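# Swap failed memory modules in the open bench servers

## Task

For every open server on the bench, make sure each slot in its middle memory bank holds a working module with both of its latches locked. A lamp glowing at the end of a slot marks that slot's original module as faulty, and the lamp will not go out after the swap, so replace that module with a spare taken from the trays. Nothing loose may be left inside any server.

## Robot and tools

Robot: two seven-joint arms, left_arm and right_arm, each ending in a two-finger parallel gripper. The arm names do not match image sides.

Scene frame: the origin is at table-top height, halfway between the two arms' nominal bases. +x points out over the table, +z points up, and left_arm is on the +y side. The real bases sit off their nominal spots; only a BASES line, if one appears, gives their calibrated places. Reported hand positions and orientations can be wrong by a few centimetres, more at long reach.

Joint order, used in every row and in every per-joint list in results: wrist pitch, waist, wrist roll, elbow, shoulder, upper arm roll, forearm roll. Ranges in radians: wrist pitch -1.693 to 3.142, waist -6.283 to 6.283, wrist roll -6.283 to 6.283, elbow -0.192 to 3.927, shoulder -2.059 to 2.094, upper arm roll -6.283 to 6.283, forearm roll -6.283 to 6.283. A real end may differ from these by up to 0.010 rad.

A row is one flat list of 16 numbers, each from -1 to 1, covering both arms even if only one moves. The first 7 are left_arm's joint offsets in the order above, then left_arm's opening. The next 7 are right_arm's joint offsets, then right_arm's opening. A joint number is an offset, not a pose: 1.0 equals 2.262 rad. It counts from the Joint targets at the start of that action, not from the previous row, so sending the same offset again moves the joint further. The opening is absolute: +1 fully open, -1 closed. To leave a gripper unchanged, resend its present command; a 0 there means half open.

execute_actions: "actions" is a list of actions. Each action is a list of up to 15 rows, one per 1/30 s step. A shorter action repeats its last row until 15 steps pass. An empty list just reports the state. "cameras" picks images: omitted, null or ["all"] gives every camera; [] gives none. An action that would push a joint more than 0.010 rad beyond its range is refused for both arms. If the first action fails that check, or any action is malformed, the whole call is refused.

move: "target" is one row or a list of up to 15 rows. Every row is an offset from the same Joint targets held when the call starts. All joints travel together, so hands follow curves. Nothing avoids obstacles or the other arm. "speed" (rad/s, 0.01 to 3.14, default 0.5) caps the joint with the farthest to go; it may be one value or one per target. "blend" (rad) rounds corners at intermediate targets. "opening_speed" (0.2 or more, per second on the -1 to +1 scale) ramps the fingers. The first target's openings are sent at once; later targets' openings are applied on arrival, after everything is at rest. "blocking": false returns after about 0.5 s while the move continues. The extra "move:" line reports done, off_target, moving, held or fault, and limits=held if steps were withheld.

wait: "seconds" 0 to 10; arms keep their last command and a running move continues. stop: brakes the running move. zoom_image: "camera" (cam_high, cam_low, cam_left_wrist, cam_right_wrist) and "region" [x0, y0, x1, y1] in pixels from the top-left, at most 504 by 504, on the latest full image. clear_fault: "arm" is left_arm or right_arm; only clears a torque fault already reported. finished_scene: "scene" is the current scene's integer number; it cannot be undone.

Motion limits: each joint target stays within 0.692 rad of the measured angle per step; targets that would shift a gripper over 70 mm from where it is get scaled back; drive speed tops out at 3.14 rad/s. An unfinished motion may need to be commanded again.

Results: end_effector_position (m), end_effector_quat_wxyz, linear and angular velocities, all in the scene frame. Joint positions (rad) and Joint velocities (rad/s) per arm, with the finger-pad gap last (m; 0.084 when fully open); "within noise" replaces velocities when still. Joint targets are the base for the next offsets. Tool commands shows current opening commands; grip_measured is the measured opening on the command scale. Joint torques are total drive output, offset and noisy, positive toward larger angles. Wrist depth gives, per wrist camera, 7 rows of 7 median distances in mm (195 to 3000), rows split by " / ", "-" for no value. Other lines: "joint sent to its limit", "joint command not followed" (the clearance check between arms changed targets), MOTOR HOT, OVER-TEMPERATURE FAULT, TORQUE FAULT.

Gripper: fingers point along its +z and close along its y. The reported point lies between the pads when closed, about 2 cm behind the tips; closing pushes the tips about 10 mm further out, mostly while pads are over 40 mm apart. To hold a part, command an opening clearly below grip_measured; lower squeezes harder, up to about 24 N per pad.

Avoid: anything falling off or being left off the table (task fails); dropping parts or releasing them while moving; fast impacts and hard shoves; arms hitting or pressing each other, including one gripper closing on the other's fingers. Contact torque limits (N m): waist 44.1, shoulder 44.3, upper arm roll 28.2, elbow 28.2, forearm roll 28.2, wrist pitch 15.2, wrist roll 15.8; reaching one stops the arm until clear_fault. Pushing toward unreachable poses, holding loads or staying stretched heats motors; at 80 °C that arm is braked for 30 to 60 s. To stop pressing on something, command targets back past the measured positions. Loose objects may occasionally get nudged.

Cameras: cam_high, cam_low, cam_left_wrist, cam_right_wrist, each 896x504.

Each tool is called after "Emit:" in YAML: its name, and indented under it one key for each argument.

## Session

Emit:
execute_actions:
  actions: []

Emit:
zoom_image:
  camera: "cam_high"
  region: [230, 80, 510, 280]

Emit:
zoom_image:
  camera: "cam_low"
  region: [300, 160, 800, 480]

Scene clock: 0.00 s.
left_arm: end_effector_position=(-0.0120, +0.8171, +0.3363) grip_measured=+1.00 end_effector_quat_wxyz=(-0.127, +0.103, +0.986, +0.027) | right_arm: end_effector_position=(+0.3372, -0.5658, +0.3314) grip_measured=+1.00 end_effector_quat_wxyz=(-0.191, +0.784, -0.530, +0.261)
Joint names: [wrist pitch, waist, wrist roll, elbow, shoulder, upper arm roll, forearm roll]
Joint positions: left_arm=[1.359 1.638 -1.598 1.185 -0.208 -0.251 0.212 0.084] | right_arm=[0.894 -0.727 0.039 0.74 -0.516 -0.173 0.551 0.084]
Joint velocities: within noise
Joint torques (N m): no reading
Motor temperatures (°C): left_arm=[33 33 43 47 41 34 36] | right_arm=[36 34 39 43 37 34 32]
Wrist depth (mm): cam_left_wrist=[1365 1378 1391 1400 1402 1414 1401 / 1313 1345 1347 529 1337 1363 1353 / 499 505 507 508 1305 1310 1318 / 487 489 491 493 1259 1273 1279 / 475 477 479 481 1222 1245 1247 / 461 463 463 465 472 1210 1211 / 448 450 450 451 456 1166 1170] | cam_right_wrist=[1990 2213 749 652 561 493 441 / 2023 2260 726 630 546 480 430 / 2088 2272 710 614 533 471 422 / 2142 2245 697 594 519 460 414 / 2273 2194 678 583 509 451 408 / 2272 760 614 563 497 443 398 / 2291 577 514 530 486 434 389]
Joint targets: left_arm=[1.359 1.638 -1.598 1.185 -0.208 -0.251 0.212] | right_arm=[0.894 -0.727 0.039 0.740 -0.516 -0.173 0.551]
Tool commands: left_gripper/opening=+1.0 right_gripper/opening=+1.0

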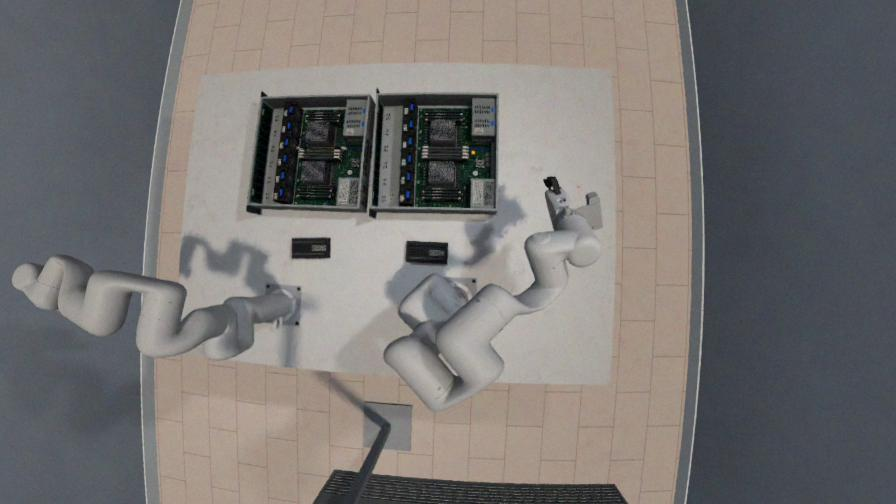

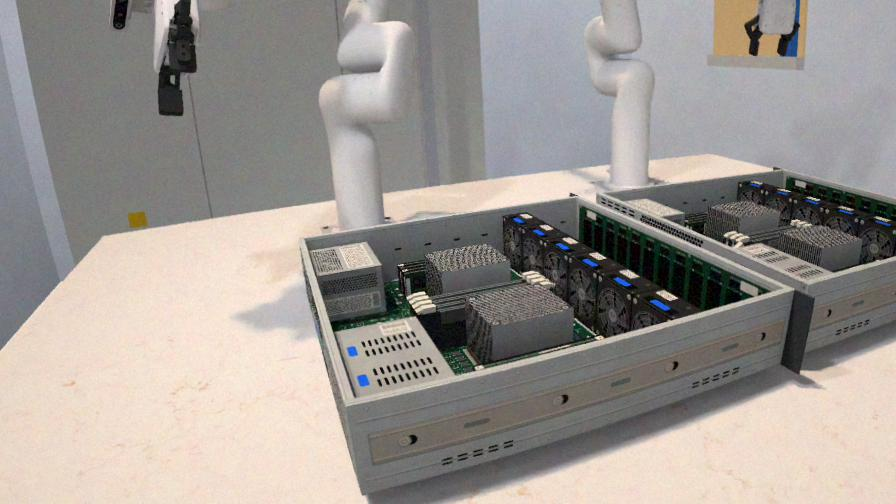

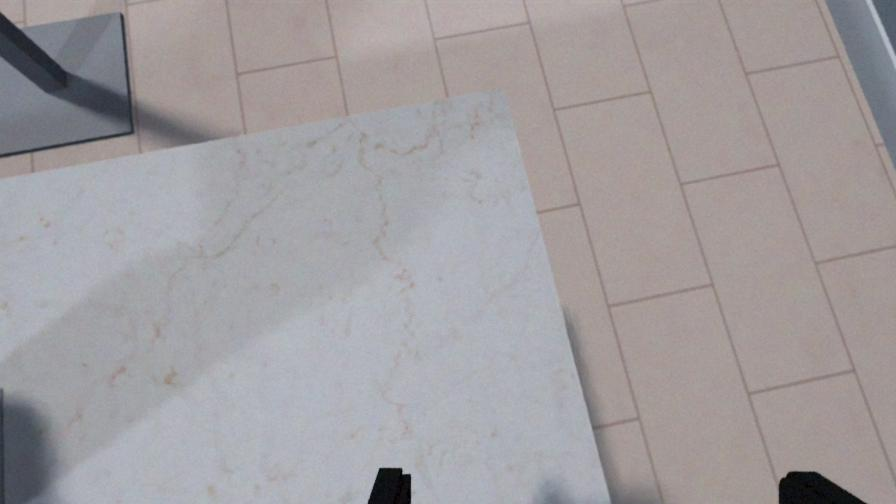

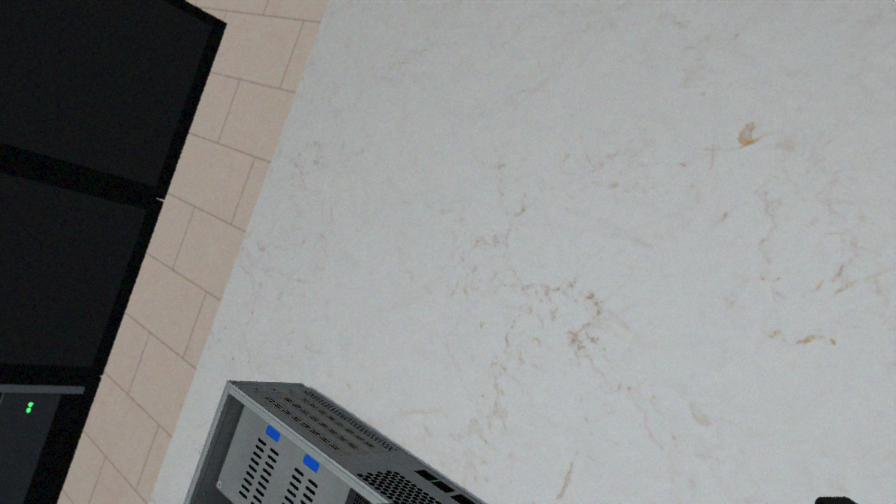

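Scaled by 1.800.

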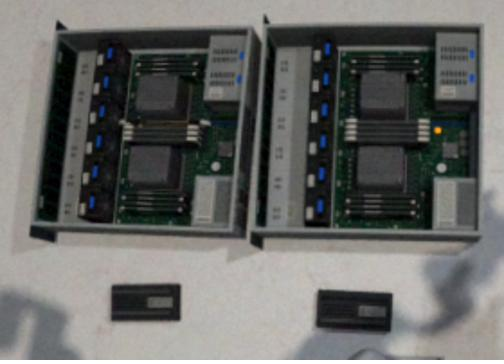

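Scaled by 1.008.

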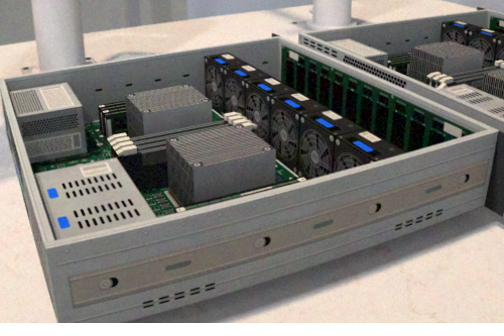

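Emit:
move:
  target: [0.00767,-0.87260,-0.14267,0.35560,0.36296,0.11096,-0.09372,-1,0.13550,0.41432,0.77944,0.33028,0.35482,0.07648,-0.24359,-1]
  speed: 1.0

Emit:
zoom_image:
  camera: "cam_right_wrist"
  region: [440, 0, 740, 504]

Emit:
zoom_image:
  camera: "cam_left_wrist"
  region: [300, 0, 650, 504]

Emit:
zoom_image:
  camera: "cam_high"
  region: [270, 220, 480, 280]

Scene clock: 78.00 s.
left_arm: end_effector_position=(+0.5499, +0.1700, +0.2350) grip_measured=-1.00 end_effector_quat_wxyz=(+0.000, +0.707, +0.707, +0.000) | right_arm: end_effector_position=(+0.5504, -0.1701, +0.2297) grip_measured=-1.00 end_effector_quat_wxyz=(+0.000, +0.707, -0.707, +0.000)
Joint names: [wrist pitch, waist, wrist roll, elbow, shoulder, upper arm roll, forearm roll]
Joint positions: left_arm=[1.377 -0.336 -1.921 1.99 0.613 0 0 0] | right_arm=[1.201 0.21 1.802 1.487 0.287 0 0 0]
Joint velocities: within noise
Joint torques (N m): left_arm=[-0.15 -3.58 -1.38 12.88 -26.03 1.92 -1.81] | right_arm=[-0.68 5.31 1.98 23.72 -28.22 3.95 -3.9]
Motor temperatures (°C): left_arm=[33 33 43 58 42 34 36] | right_arm=[36 34 39 53 37 34 33]
Wrist depth (mm): cam_left_wrist=[294 344 342 321 317 313 335 / 295 309 343 297 341 340 340 / 297 309 279 312 297 276 305 / 297 309 279 313 312 277 305 / 299 310 344 344 343 306 306 / 299 346 345 344 343 342 341 / 281 281 331 344 343 278 277] | cam_right_wrist=[274 282 286 337 338 338 334 / 302 337 337 337 338 338 304 / 301 301 272 292 308 273 305 / 299 301 272 272 292 273 303 / 298 301 272 273 292 273 304 / 296 302 338 337 293 339 304 / 295 337 338 338 338 332 326]
Joint targets: left_arm=[1.377 -0.336 -1.921 1.990 0.613 0.000 0.000] | right_arm=[1.201 0.210 1.802 1.487 0.287 0.000 0.000]
move: done

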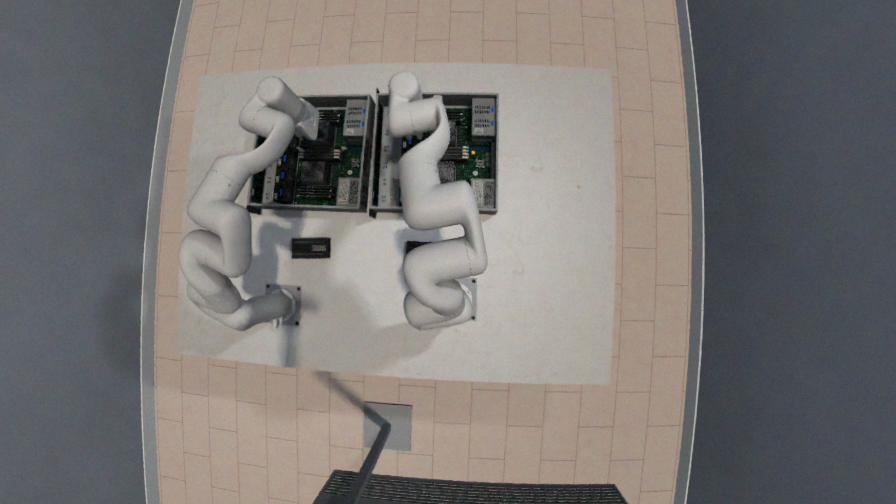

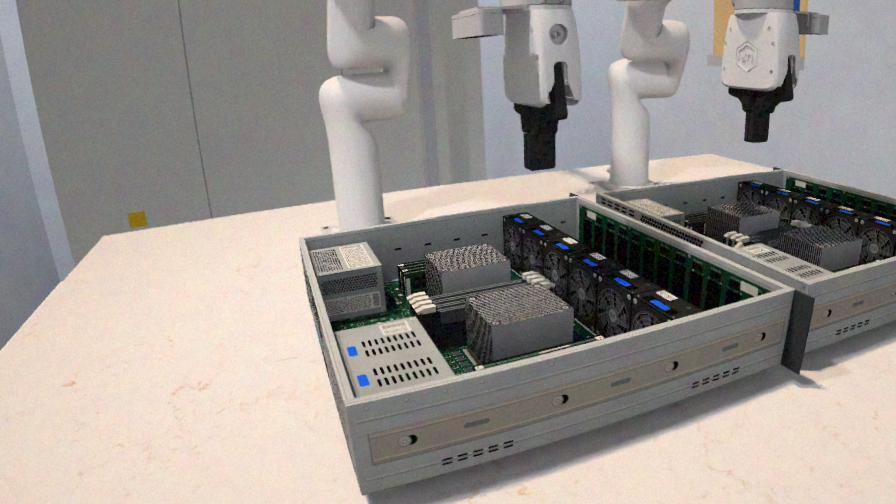

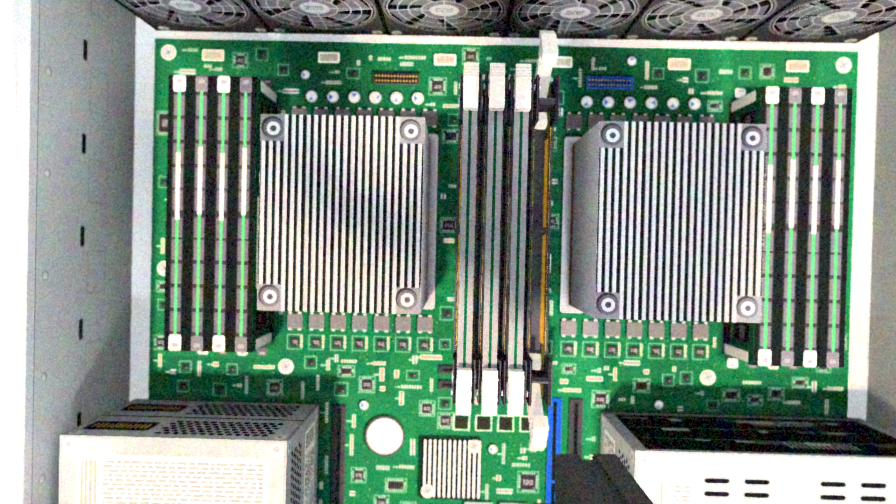

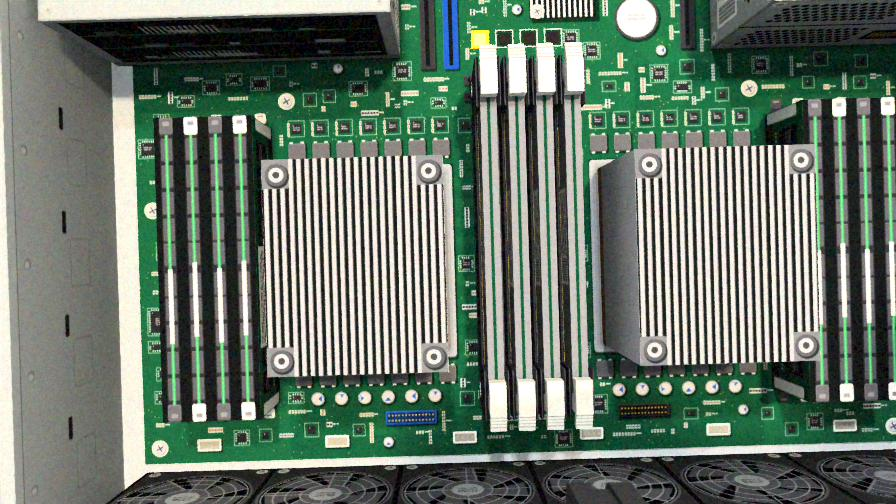

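Scaled by 1.000.

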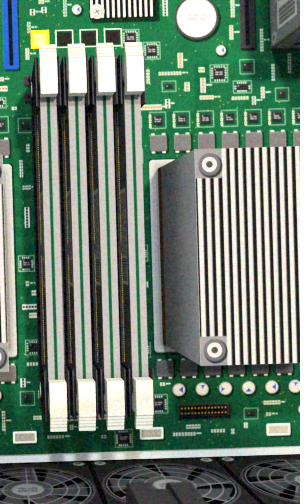

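Scaled by 1.000.

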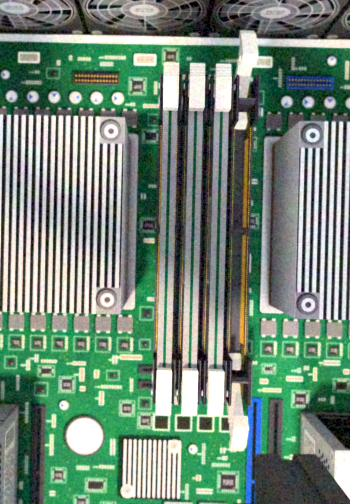

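Scaled by 2.400.

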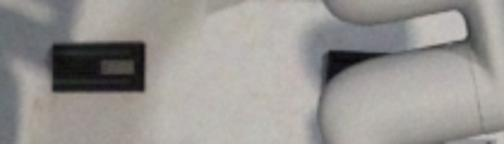

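Emit:
move:
  target: [-0.05768,-0.09182,-0.09182,-0.59878,-0.54101,0,0,-1,0.06273,0.33806,0.33806,-0.43127,-0.49418,0,0,-1]
  speed: 1.0

Emit:
zoom_image:
  camera: "cam_left_wrist"
  region: [280, 60, 640, 420]

Emit:
zoom_image:
  camera: "cam_right_wrist"
  region: [280, 60, 640, 420]

Scene clock: 216.17 s.
left_arm: end_effector_position=(+0.2049, +0.2299, +0.2498) grip_measured=-1.00 end_effector_quat_wxyz=(+0.000, +0.707, +0.707, +0.000) | right_arm: end_effector_position=(+0.1428, -0.0909, +0.2496) grip_measured=-1.00 end_effector_quat_wxyz=(+0.000, +0.707, -0.707, +0.000)
Joint names: [wrist pitch, waist, wrist roll, elbow, shoulder, upper arm roll, forearm roll]
Joint positions: left_arm=[1.246 -0.544 -2.129 0.635 -0.611 0 0 0] | right_arm=[1.343 0.975 2.567 0.511 -0.831 0 0 0]
Joint velocities: within noise
Joint torques (N m): left_arm=[-2.33 -3.95 -1.45 9.48 -9.97 -0.47 -1.59] | right_arm=[-0.49 5.49 2.06 19.64 -9.72 1.19 -3.54]
Motor temperatures (°C): left_arm=[33 33 43 61 44 34 36] | right_arm=[36 34 40 53 38 34 33]
Wrist depth (mm): cam_left_wrist=[286 380 379 379 378 378 285 / 299 371 380 380 378 378 283 / 377 381 380 360 379 377 322 / 383 382 381 360 379 379 322 / 383 382 381 360 380 379 323 / 383 382 381 360 380 362 323 / 384 383 382 381 380 359 339] | cam_right_wrist=[309 380 380 379 380 334 297 / 307 380 379 359 380 378 379 / 305 379 379 359 379 380 379 / 305 379 380 359 379 380 379 / 284 380 379 359 379 380 379 / 284 380 379 379 379 379 378 / 298 379 379 379 378 379 379]
Joint targets: left_arm=[1.246 -0.544 -2.129 0.635 -0.611 0.000 0.000] | right_arm=[1.343 0.975 2.567 0.511 -0.831 0.000 0.000]
move: done

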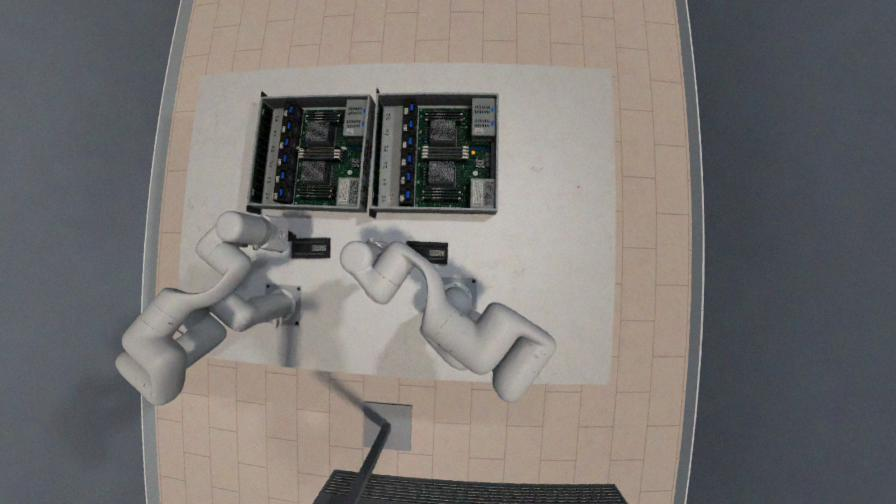

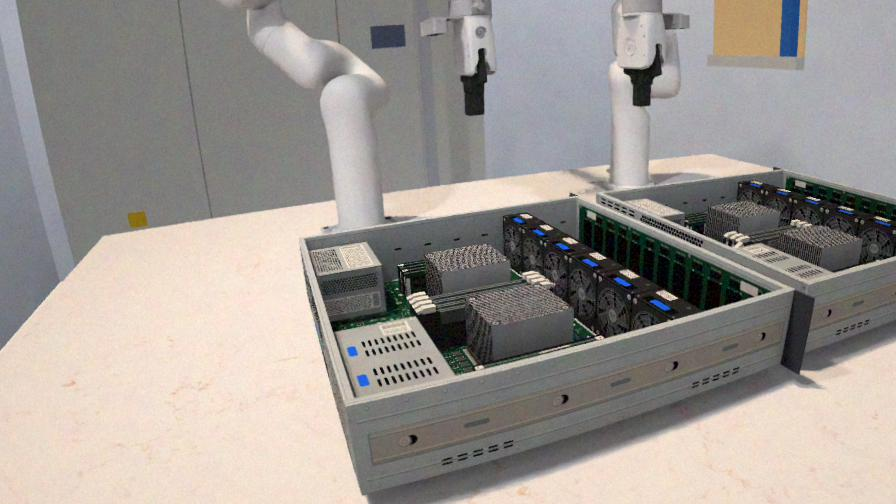

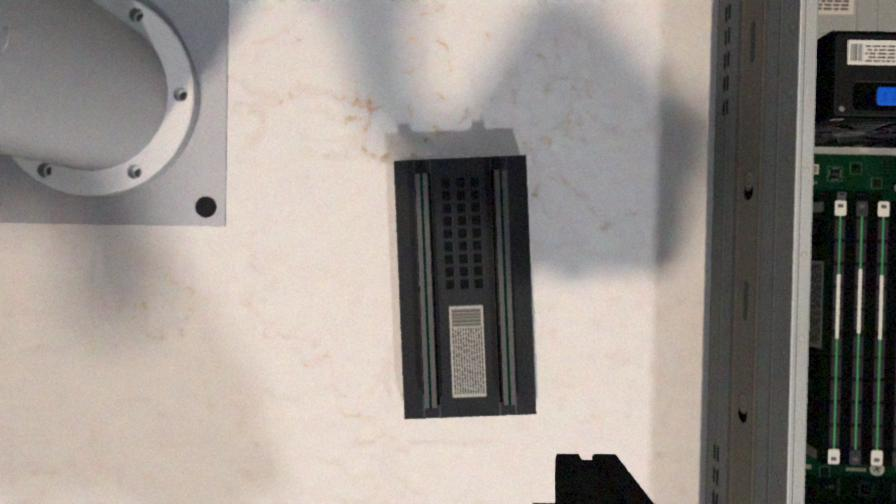

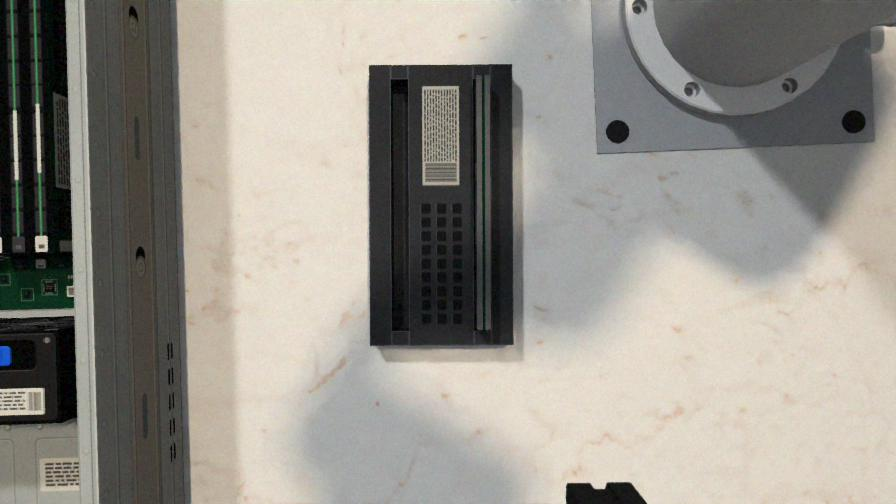

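Scaled by 1.400.

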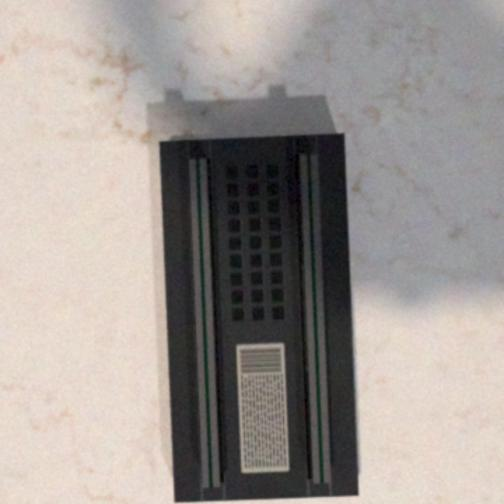

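Scaled by 1.400.

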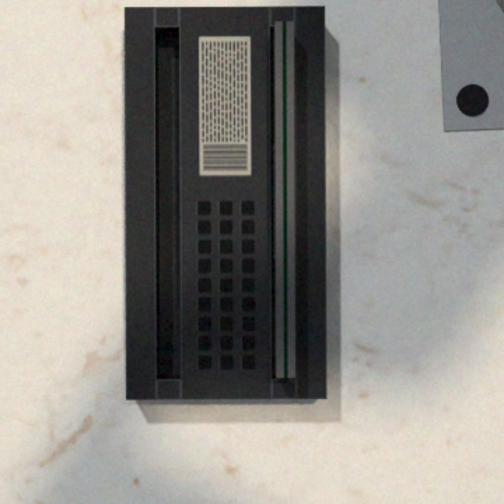

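Emit:
zoom_image:
  camera: "cam_left_wrist"
  region: [390, 150, 540, 240]

Emit:
zoom_image:
  camera: "cam_left_wrist"
  region: [395, 335, 545, 425]

Emit:
zoom_image:
  camera: "cam_right_wrist"
  region: [365, 60, 515, 150]

Emit:
zoom_image:
  camera: "cam_right_wrist"
  region: [365, 260, 515, 350]

Scaled by 3.360.

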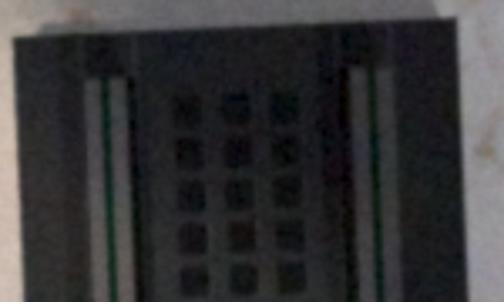

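Scaled by 3.360.

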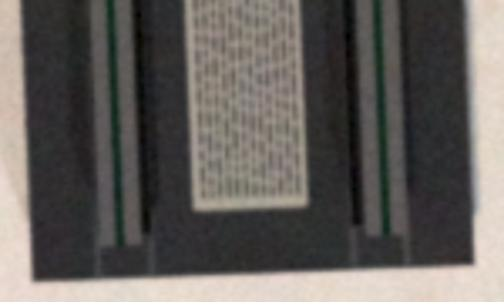

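Scaled by 3.360.

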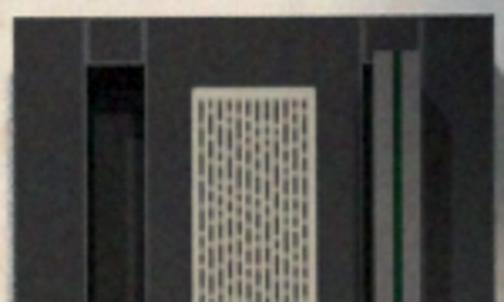

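Scaled by 3.360.

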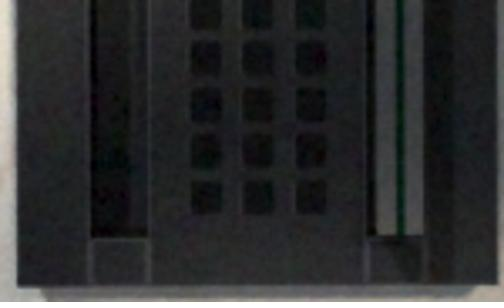

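Emit:
move:
  target: [-0.18537,0.05287,0.03519,-0.14932,0.03605,0,0,-0.33,-0.17898,-0.43495,-0.43495,0.36508,0.54406,0,0,-1]
  speed: 0.9
  cameras: ["cam_left_wrist","cam_right_wrist"]

Emit:
zoom_image:
  camera: "cam_right_wrist"
  region: [480, 250, 780, 504]

Emit:
zoom_image:
  camera: "cam_left_wrist"
  region: [420, 0, 720, 504]

Scene clock: 487.13 s.
left_arm: end_effector_position=(+0.2017, +0.2710, +0.1200) grip_measured=-0.35 end_effector_quat_wxyz=(+0.000, +0.693, +0.721, +0.000) | right_arm: end_effector_position=(+0.5690, -0.2908, +0.1247) grip_measured=-1.00 end_effector_quat_wxyz=(+0.000, +0.707, -0.707, +0.000)
Joint names: [wrist pitch, waist, wrist roll, elbow, shoulder, upper arm roll, forearm roll]
Joint positions: left_arm=[0.827 -0.424 -2.049 0.298 -0.529 0 0 0.029] | right_arm=[0.938 -0.009 1.583 1.337 0.399 0 0 0]
Joint velocities: within noise
Joint torques (N m): left_arm=[-2.24 3.95 0.96 8.58 -1.6 -0.68 -1.32] | right_arm=[-2.48 -5.16 -1.98 23.01 -30.1 3.74 -2.85]
Motor temperatures (°C): left_arm=[34 33 44 57 41 34 36] | right_arm=[36 34 40 52 36 34 33]
Wrist depth (mm): cam_left_wrist=[250 250 250 250 249 248 248 / 248 251 250 250 249 249 248 / 251 251 251 250 249 249 248 / 251 251 251 230 230 249 248 / 252 252 251 230 230 250 249 / 252 252 251 231 230 250 249 / 253 252 252 231 231 250 249] | cam_right_wrist=[- - - 234 217 219 224 / - - - 232 232 232 233 / - - - 232 232 233 233 / - - - 232 232 233 233 / - 232 232 232 232 233 233 / 232 231 232 232 - - 233 / 205 197 232 232 233 - 233]
Joint targets: left_arm=[0.827 -0.424 -2.049 0.298 -0.529 0.000 0.000] | right_arm=[0.938 -0.009 1.583 1.337 0.400 0.000 0.000]
move: done
Images, in order (width x height): cam_left_wrist 896x504, cam_right_wrist 896x504.

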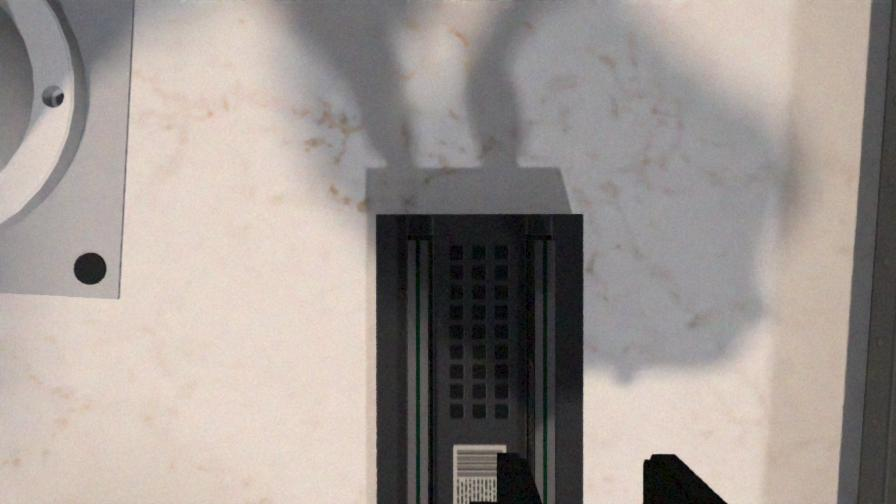

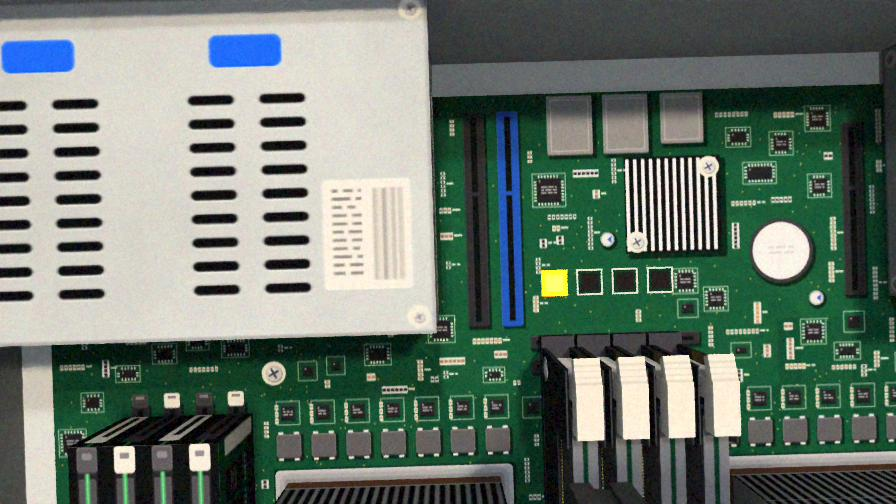

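Scaled by 1.680.

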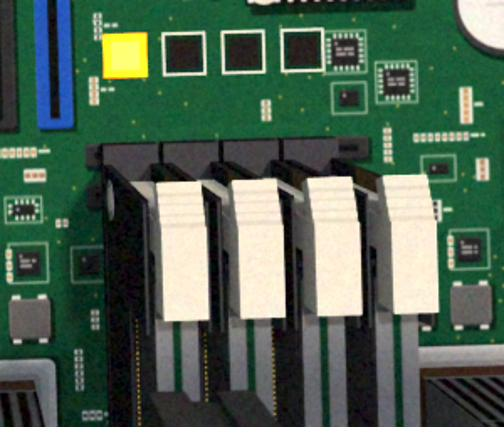

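Scaled by 1.000.

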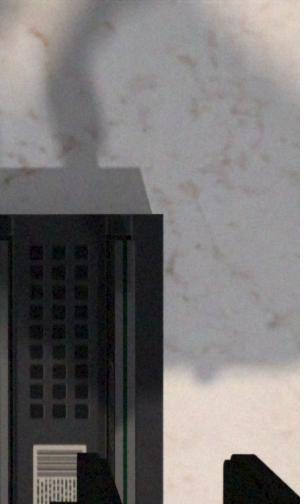

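Emit:
move:
  target:
    - [-0.11922,0,0,-0.03071,0.08851,0,0,-0.33,-0.02623,0.00109,0.00109,-0.00974,0.01649,0,0,-1]
    - [-0.14186,0,0,-0.03374,0.10812,0,0,-0.33,-0.03777,0.00157,0.00157,-0.01402,0.02375,0,0,-1]
  speed: [0.4,0.08]
  cameras: ["cam_left_wrist","cam_right_wrist"]

Emit:
zoom_image:
  camera: "cam_right_wrist"
  region: [530, 304, 830, 504]

Emit:
zoom_image:
  camera: "cam_left_wrist"
  region: [420, 204, 720, 504]

Scene clock: 571.70 s.
left_arm: end_effector_position=(+0.2017, +0.2710, +0.0494) grip_measured=-0.35 end_effector_quat_wxyz=(+0.000, +0.693, +0.721, +0.000) | right_arm: end_effector_position=(+0.5690, -0.2889, +0.0887) grip_measured=-1.00 end_effector_quat_wxyz=(+0.000, +0.707, -0.707, +0.000)
Joint names: [wrist pitch, waist, wrist roll, elbow, shoulder, upper arm roll, forearm roll]
Joint positions: left_arm=[0.506 -0.424 -2.049 0.221 -0.285 0 0 0.029] | right_arm=[0.852 -0.005 1.587 1.305 0.453 0 0 0]
Joint velocities: within noise
Joint torques (N m): left_arm=[-2.26 3.45 0.9 6.52 -3.57 -0.6 -0.96] | right_arm=[-2.41 5.23 1.9 17.77 -31.07 3.25 -2.39]
Motor temperatures (°C): left_arm=[35 33 44 55 40 34 36] | right_arm=[36 34 40 53 37 34 33]
Wrist depth (mm): cam_left_wrist=[- - - - - - - / - - - - - - - / - - - - - - - / - - - - - - - / - - - - - - - / - - - - - - - / - - - - - - -] | cam_right_wrist=[- - - 198 198 198 198 / - - - 196 196 196 196 / - - - 196 196 196 197 / - - - 196 196 196 197 / - - 196 196 196 196 197 / 196 196 196 196 - - 197 / - 196 196 197 - - 197]
Joint targets: left_arm=[0.506 -0.424 -2.049 0.221 -0.285 0.000 0.000] | right_arm=[0.852 -0.005 1.587 1.305 0.453 0.000 0.000]
move: done
Images, in order (width x height): cam_left_wrist 896x504, cam_right_wrist 896x504.

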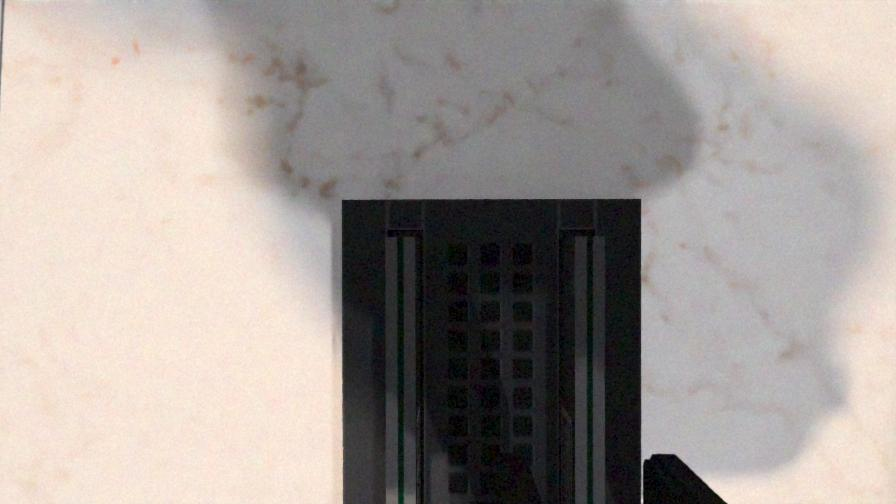

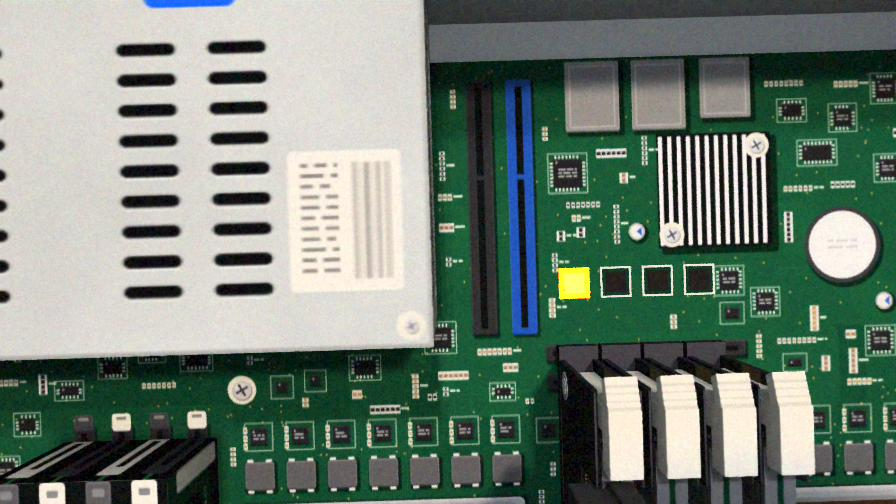

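Scaled by 1.680.

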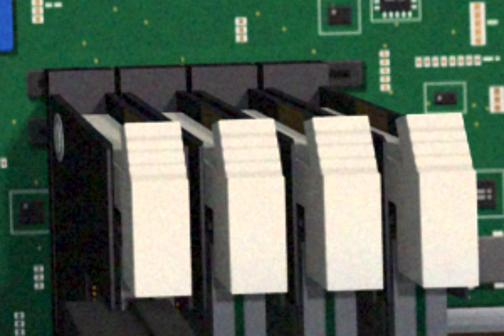

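Scaled by 1.680.

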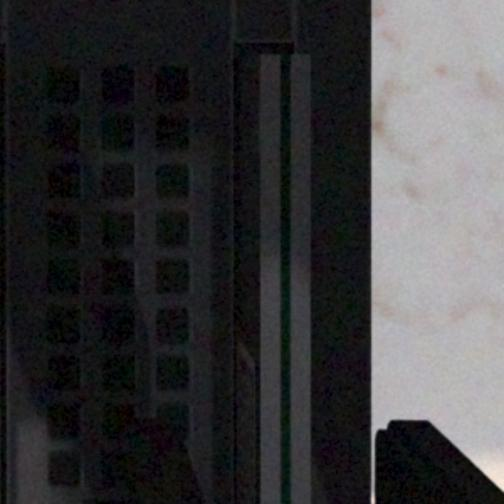

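Emit:
move:
  target: [0,0,0,0,0,0,0,-1,0,-0.002367,-0.002367,0,0,0,0,-1]
  speed: 0.02
  opening_speed: 0.6
  cameras: ["cam_left_wrist","cam_right_wrist"]

Emit:
zoom_image:
  camera: "cam_right_wrist"
  region: [530, 304, 830, 504]

Scene clock: 600.43 s.
left_arm: end_effector_position=(+0.2017, +0.2710, +0.0494) grip_measured=-0.85 end_effector_quat_wxyz=(+0.000, +0.693, +0.721, +0.000) | right_arm: end_effector_position=(+0.5690, -0.2918, +0.0886) grip_measured=-1.00 end_effector_quat_wxyz=(+0.000, +0.707, -0.707, +0.000)
Joint names: [wrist pitch, waist, wrist roll, elbow, shoulder, upper arm roll, forearm roll]
Joint positions: left_arm=[0.506 -0.424 -2.049 0.221 -0.285 0 0 0.007] | right_arm=[0.852 -0.011 1.581 1.305 0.453 0 0 0]
Joint velocities: within noise
Joint torques (N m): left_arm=[-1.98 3.17 0.7 7.25 -4.84 -0.57 -0.89] | right_arm=[-2.18 -12.61 -2.2 19.19 -31.47 -10.7 -1.89]
Motor temperatures (°C): left_arm=[35 33 43 53 40 34 36] | right_arm=[37 34 40 51 37 34 32]
Wrist depth (mm): cam_left_wrist=[- - - - - - - / - - - - - - - / - - - - - - - / - - - - - - - / - - - - - - - / - - - - - - - / - - - - - - -] | cam_right_wrist=[- - - 198 198 197 198 / - - - 196 196 196 196 / - - - 196 196 196 196 / - - - 196 196 196 196 / - - - 196 196 197 197 / 196 196 196 196 - - 197 / - 196 196 196 - - 197]
Joint targets: left_arm=[0.506 -0.424 -2.049 0.221 -0.285 0.000 0.000] | right_arm=[0.852 -0.011 1.581 1.305 0.453 0.000 0.000]
move: done
Images, in order (width x height): cam_left_wrist 896x504, cam_right_wrist 896x504.

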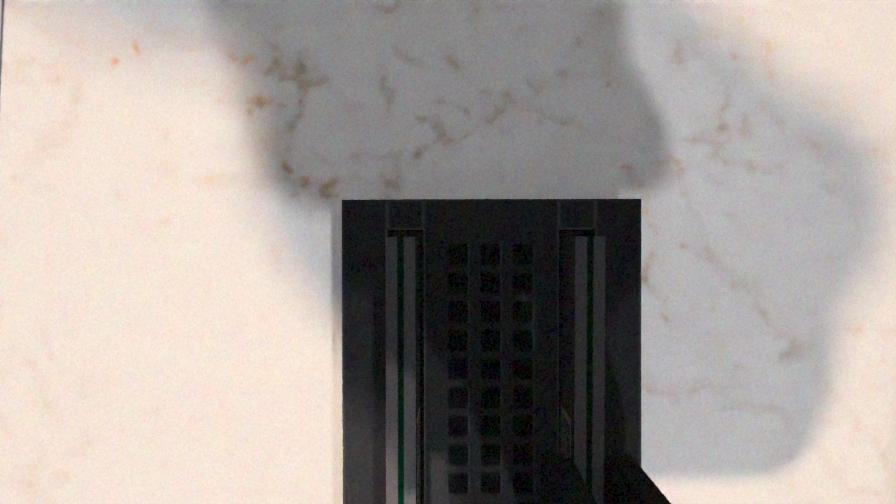

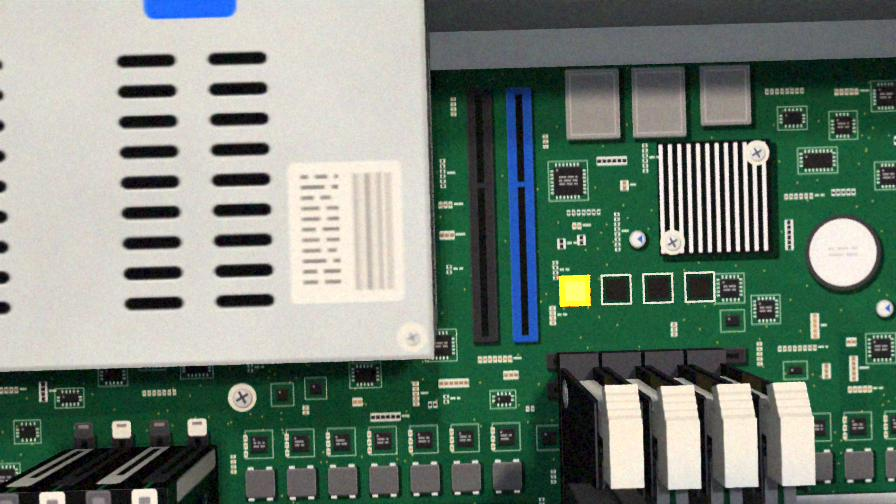

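Scaled by 1.680.

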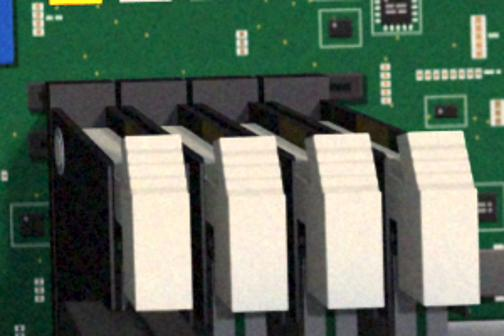

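Emit:
move:
  target: [0,0,0,0,0,0,0,-1,0,-0.000789,-0.000789,0,0,0,0,-1]
  speed: 0.02
  cameras: ["cam_right_wrist"]

Emit:
zoom_image:
  camera: "cam_right_wrist"
  region: [530, 304, 830, 504]

Scene clock: 626.97 s.
left_arm: end_effector_position=(+0.2017, +0.2710, +0.0494) grip_measured=-0.85 end_effector_quat_wxyz=(+0.000, +0.693, +0.721, +0.000) | right_arm: end_effector_position=(+0.5690, -0.2927, +0.0886) grip_measured=-1.00 end_effector_quat_wxyz=(+0.000, +0.707, -0.707, +0.000)
Joint names: [wrist pitch, waist, wrist roll, elbow, shoulder, upper arm roll, forearm roll]
Joint positions: left_arm=[0.506 -0.424 -2.049 0.221 -0.285 0 0 0.007] | right_arm=[0.852 -0.012 1.58 1.305 0.453 0 0 0]
Joint velocities: within noise
Joint torques (N m): left_arm=[-1.66 2.91 0.75 7.73 -5.41 -0.51 -0.55] | right_arm=[-1.82 -22.56 -2.16 20.18 -31.87 -12.98 -1.56]
Motor temperatures (°C): left_arm=[34 33 43 53 40 34 36] | right_arm=[36 34 40 51 37 36 32]
Wrist depth (mm): cam_left_wrist=[- - - - - - - / - - - - - - - / - - - - - - - / - - - - - - - / - - - - - - - / - - - - - - - / - - - - - - -] | cam_right_wrist=[- - - 197 198 197 198 / - - - 196 196 196 196 / - - - 196 196 196 196 / - - - 196 196 196 196 / - - - 196 196 196 197 / 196 196 196 196 196 - 197 / - 196 196 196 - - 197]
Joint targets: left_arm=[0.506 -0.424 -2.049 0.221 -0.285 0.000 0.000] | right_arm=[0.852 -0.013 1.580 1.305 0.453 0.000 0.000]
move: done
Images, in order (width x height): cam_right_wrist 896x504.

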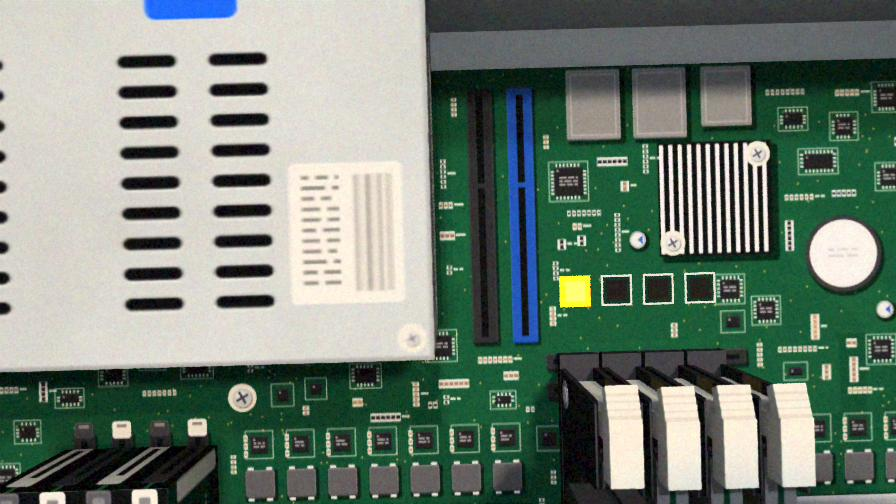

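Scaled by 1.680.

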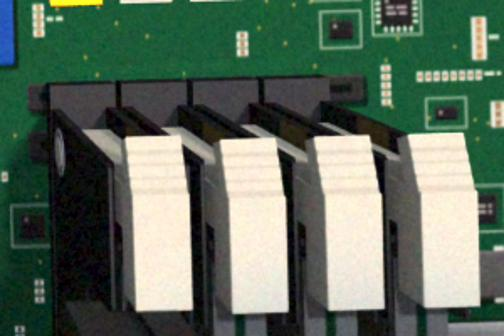

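Emit:
execute_actions:
  actions: []

Scene clock: 682.87 s.
left_arm: end_effector_position=(+0.2017, +0.2710, +0.0494) grip_measured=-0.85 end_effector_quat_wxyz=(+0.000, +0.693, +0.721, +0.000) | right_arm: end_effector_position=(+0.5690, -0.2928, +0.0886) grip_measured=-1.00 end_effector_quat_wxyz=(+0.000, +0.707, -0.707, +0.000)
Joint names: [wrist pitch, waist, wrist roll, elbow, shoulder, upper arm roll, forearm roll]
Joint positions: left_arm=[0.506 -0.424 -2.049 0.221 -0.285 0 0 0.007] | right_arm=[0.852 -0.013 1.58 1.305 0.453 0 0 0]
Joint velocities: within noise
Joint torques (N m): left_arm=[-1.46 2.7 0.61 8.21 -5.99 -0.57 -0.35] | right_arm=[-1.54 5.03 -0.63 20.02 -32.4 3.62 -1.31]
Motor temperatures (°C): left_arm=[34 33 43 54 40 34 36] | right_arm=[36 34 39 52 37 34 32]
Wrist depth (mm): cam_left_wrist=[- - - - - - - / - - - - - - - / - - - - - - - / - - - - - - - / - - - - - - - / - - - - - - - / - - - - - - -] | cam_right_wrist=[- - - 198 198 198 197 / - - - 196 196 196 196 / - - - 196 196 196 196 / - - - 196 196 196 197 / - - - 196 196 196 197 / 196 196 196 196 196 - 197 / 196 196 196 196 - - 197]
Joint targets: left_arm=[0.506 -0.424 -2.049 0.221 -0.285 0.000 0.000] | right_arm=[0.852 -0.013 1.580 1.305 0.453 0.000 0.000]
Tool commands: left_gripper/opening=-1.0 right_gripper/opening=-1.0

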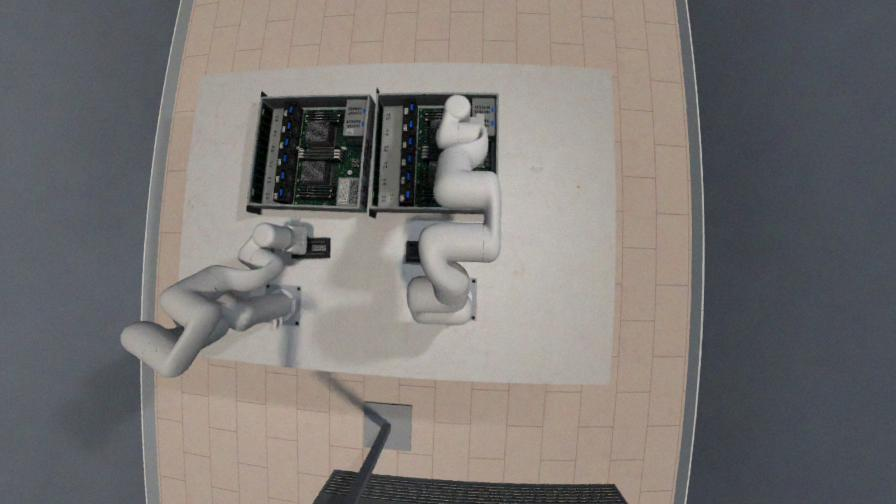

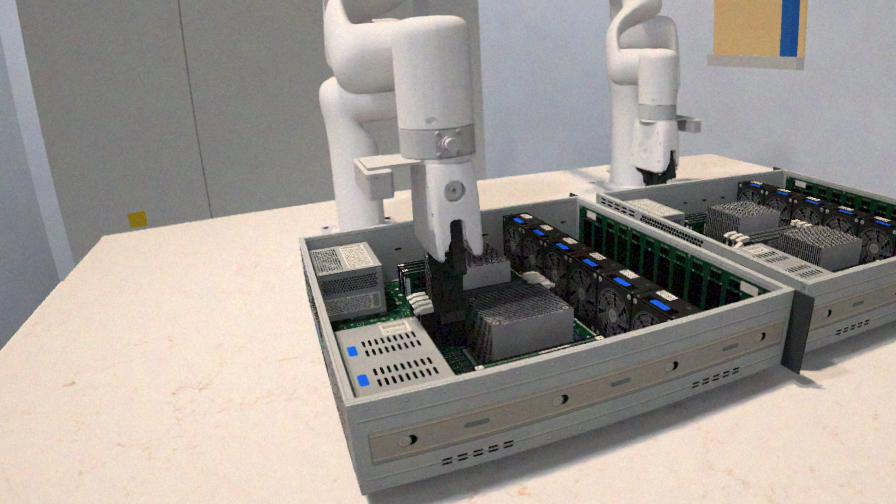

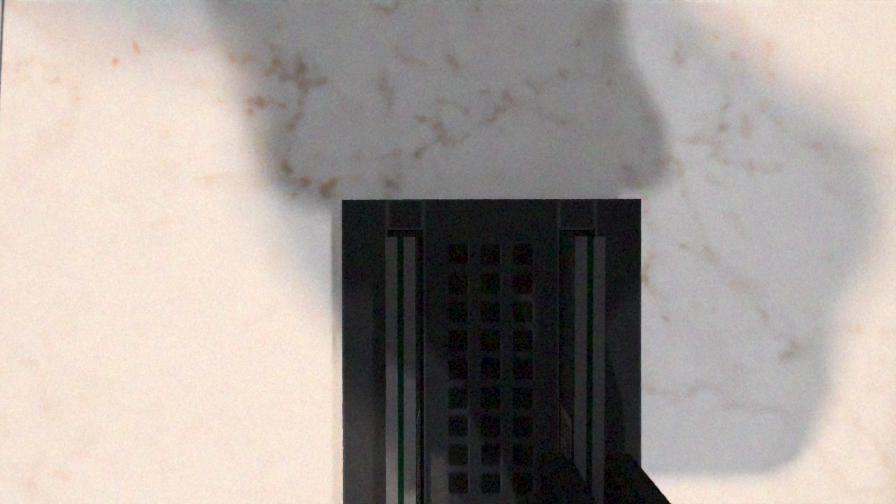

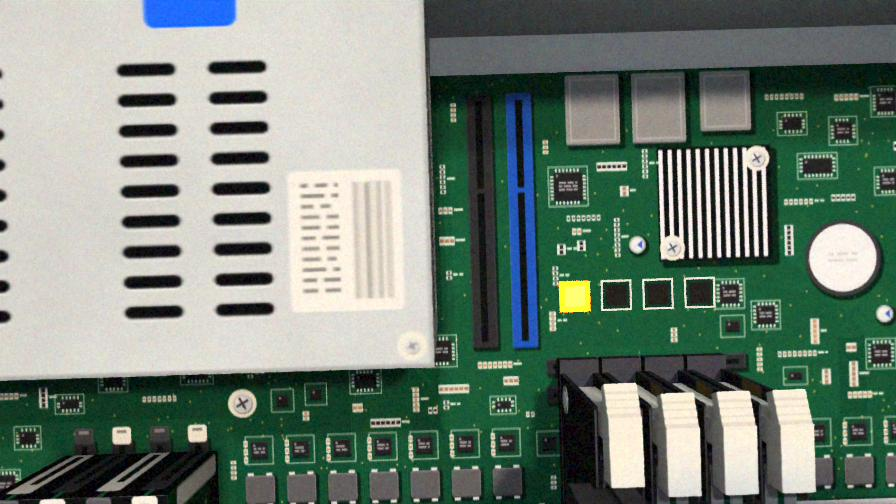

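Emit:
zoom_image:
  camera: "cam_right_wrist"
  region: [520, 330, 840, 504]

Scaled by 1.575.

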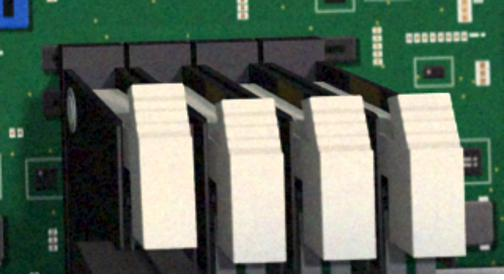

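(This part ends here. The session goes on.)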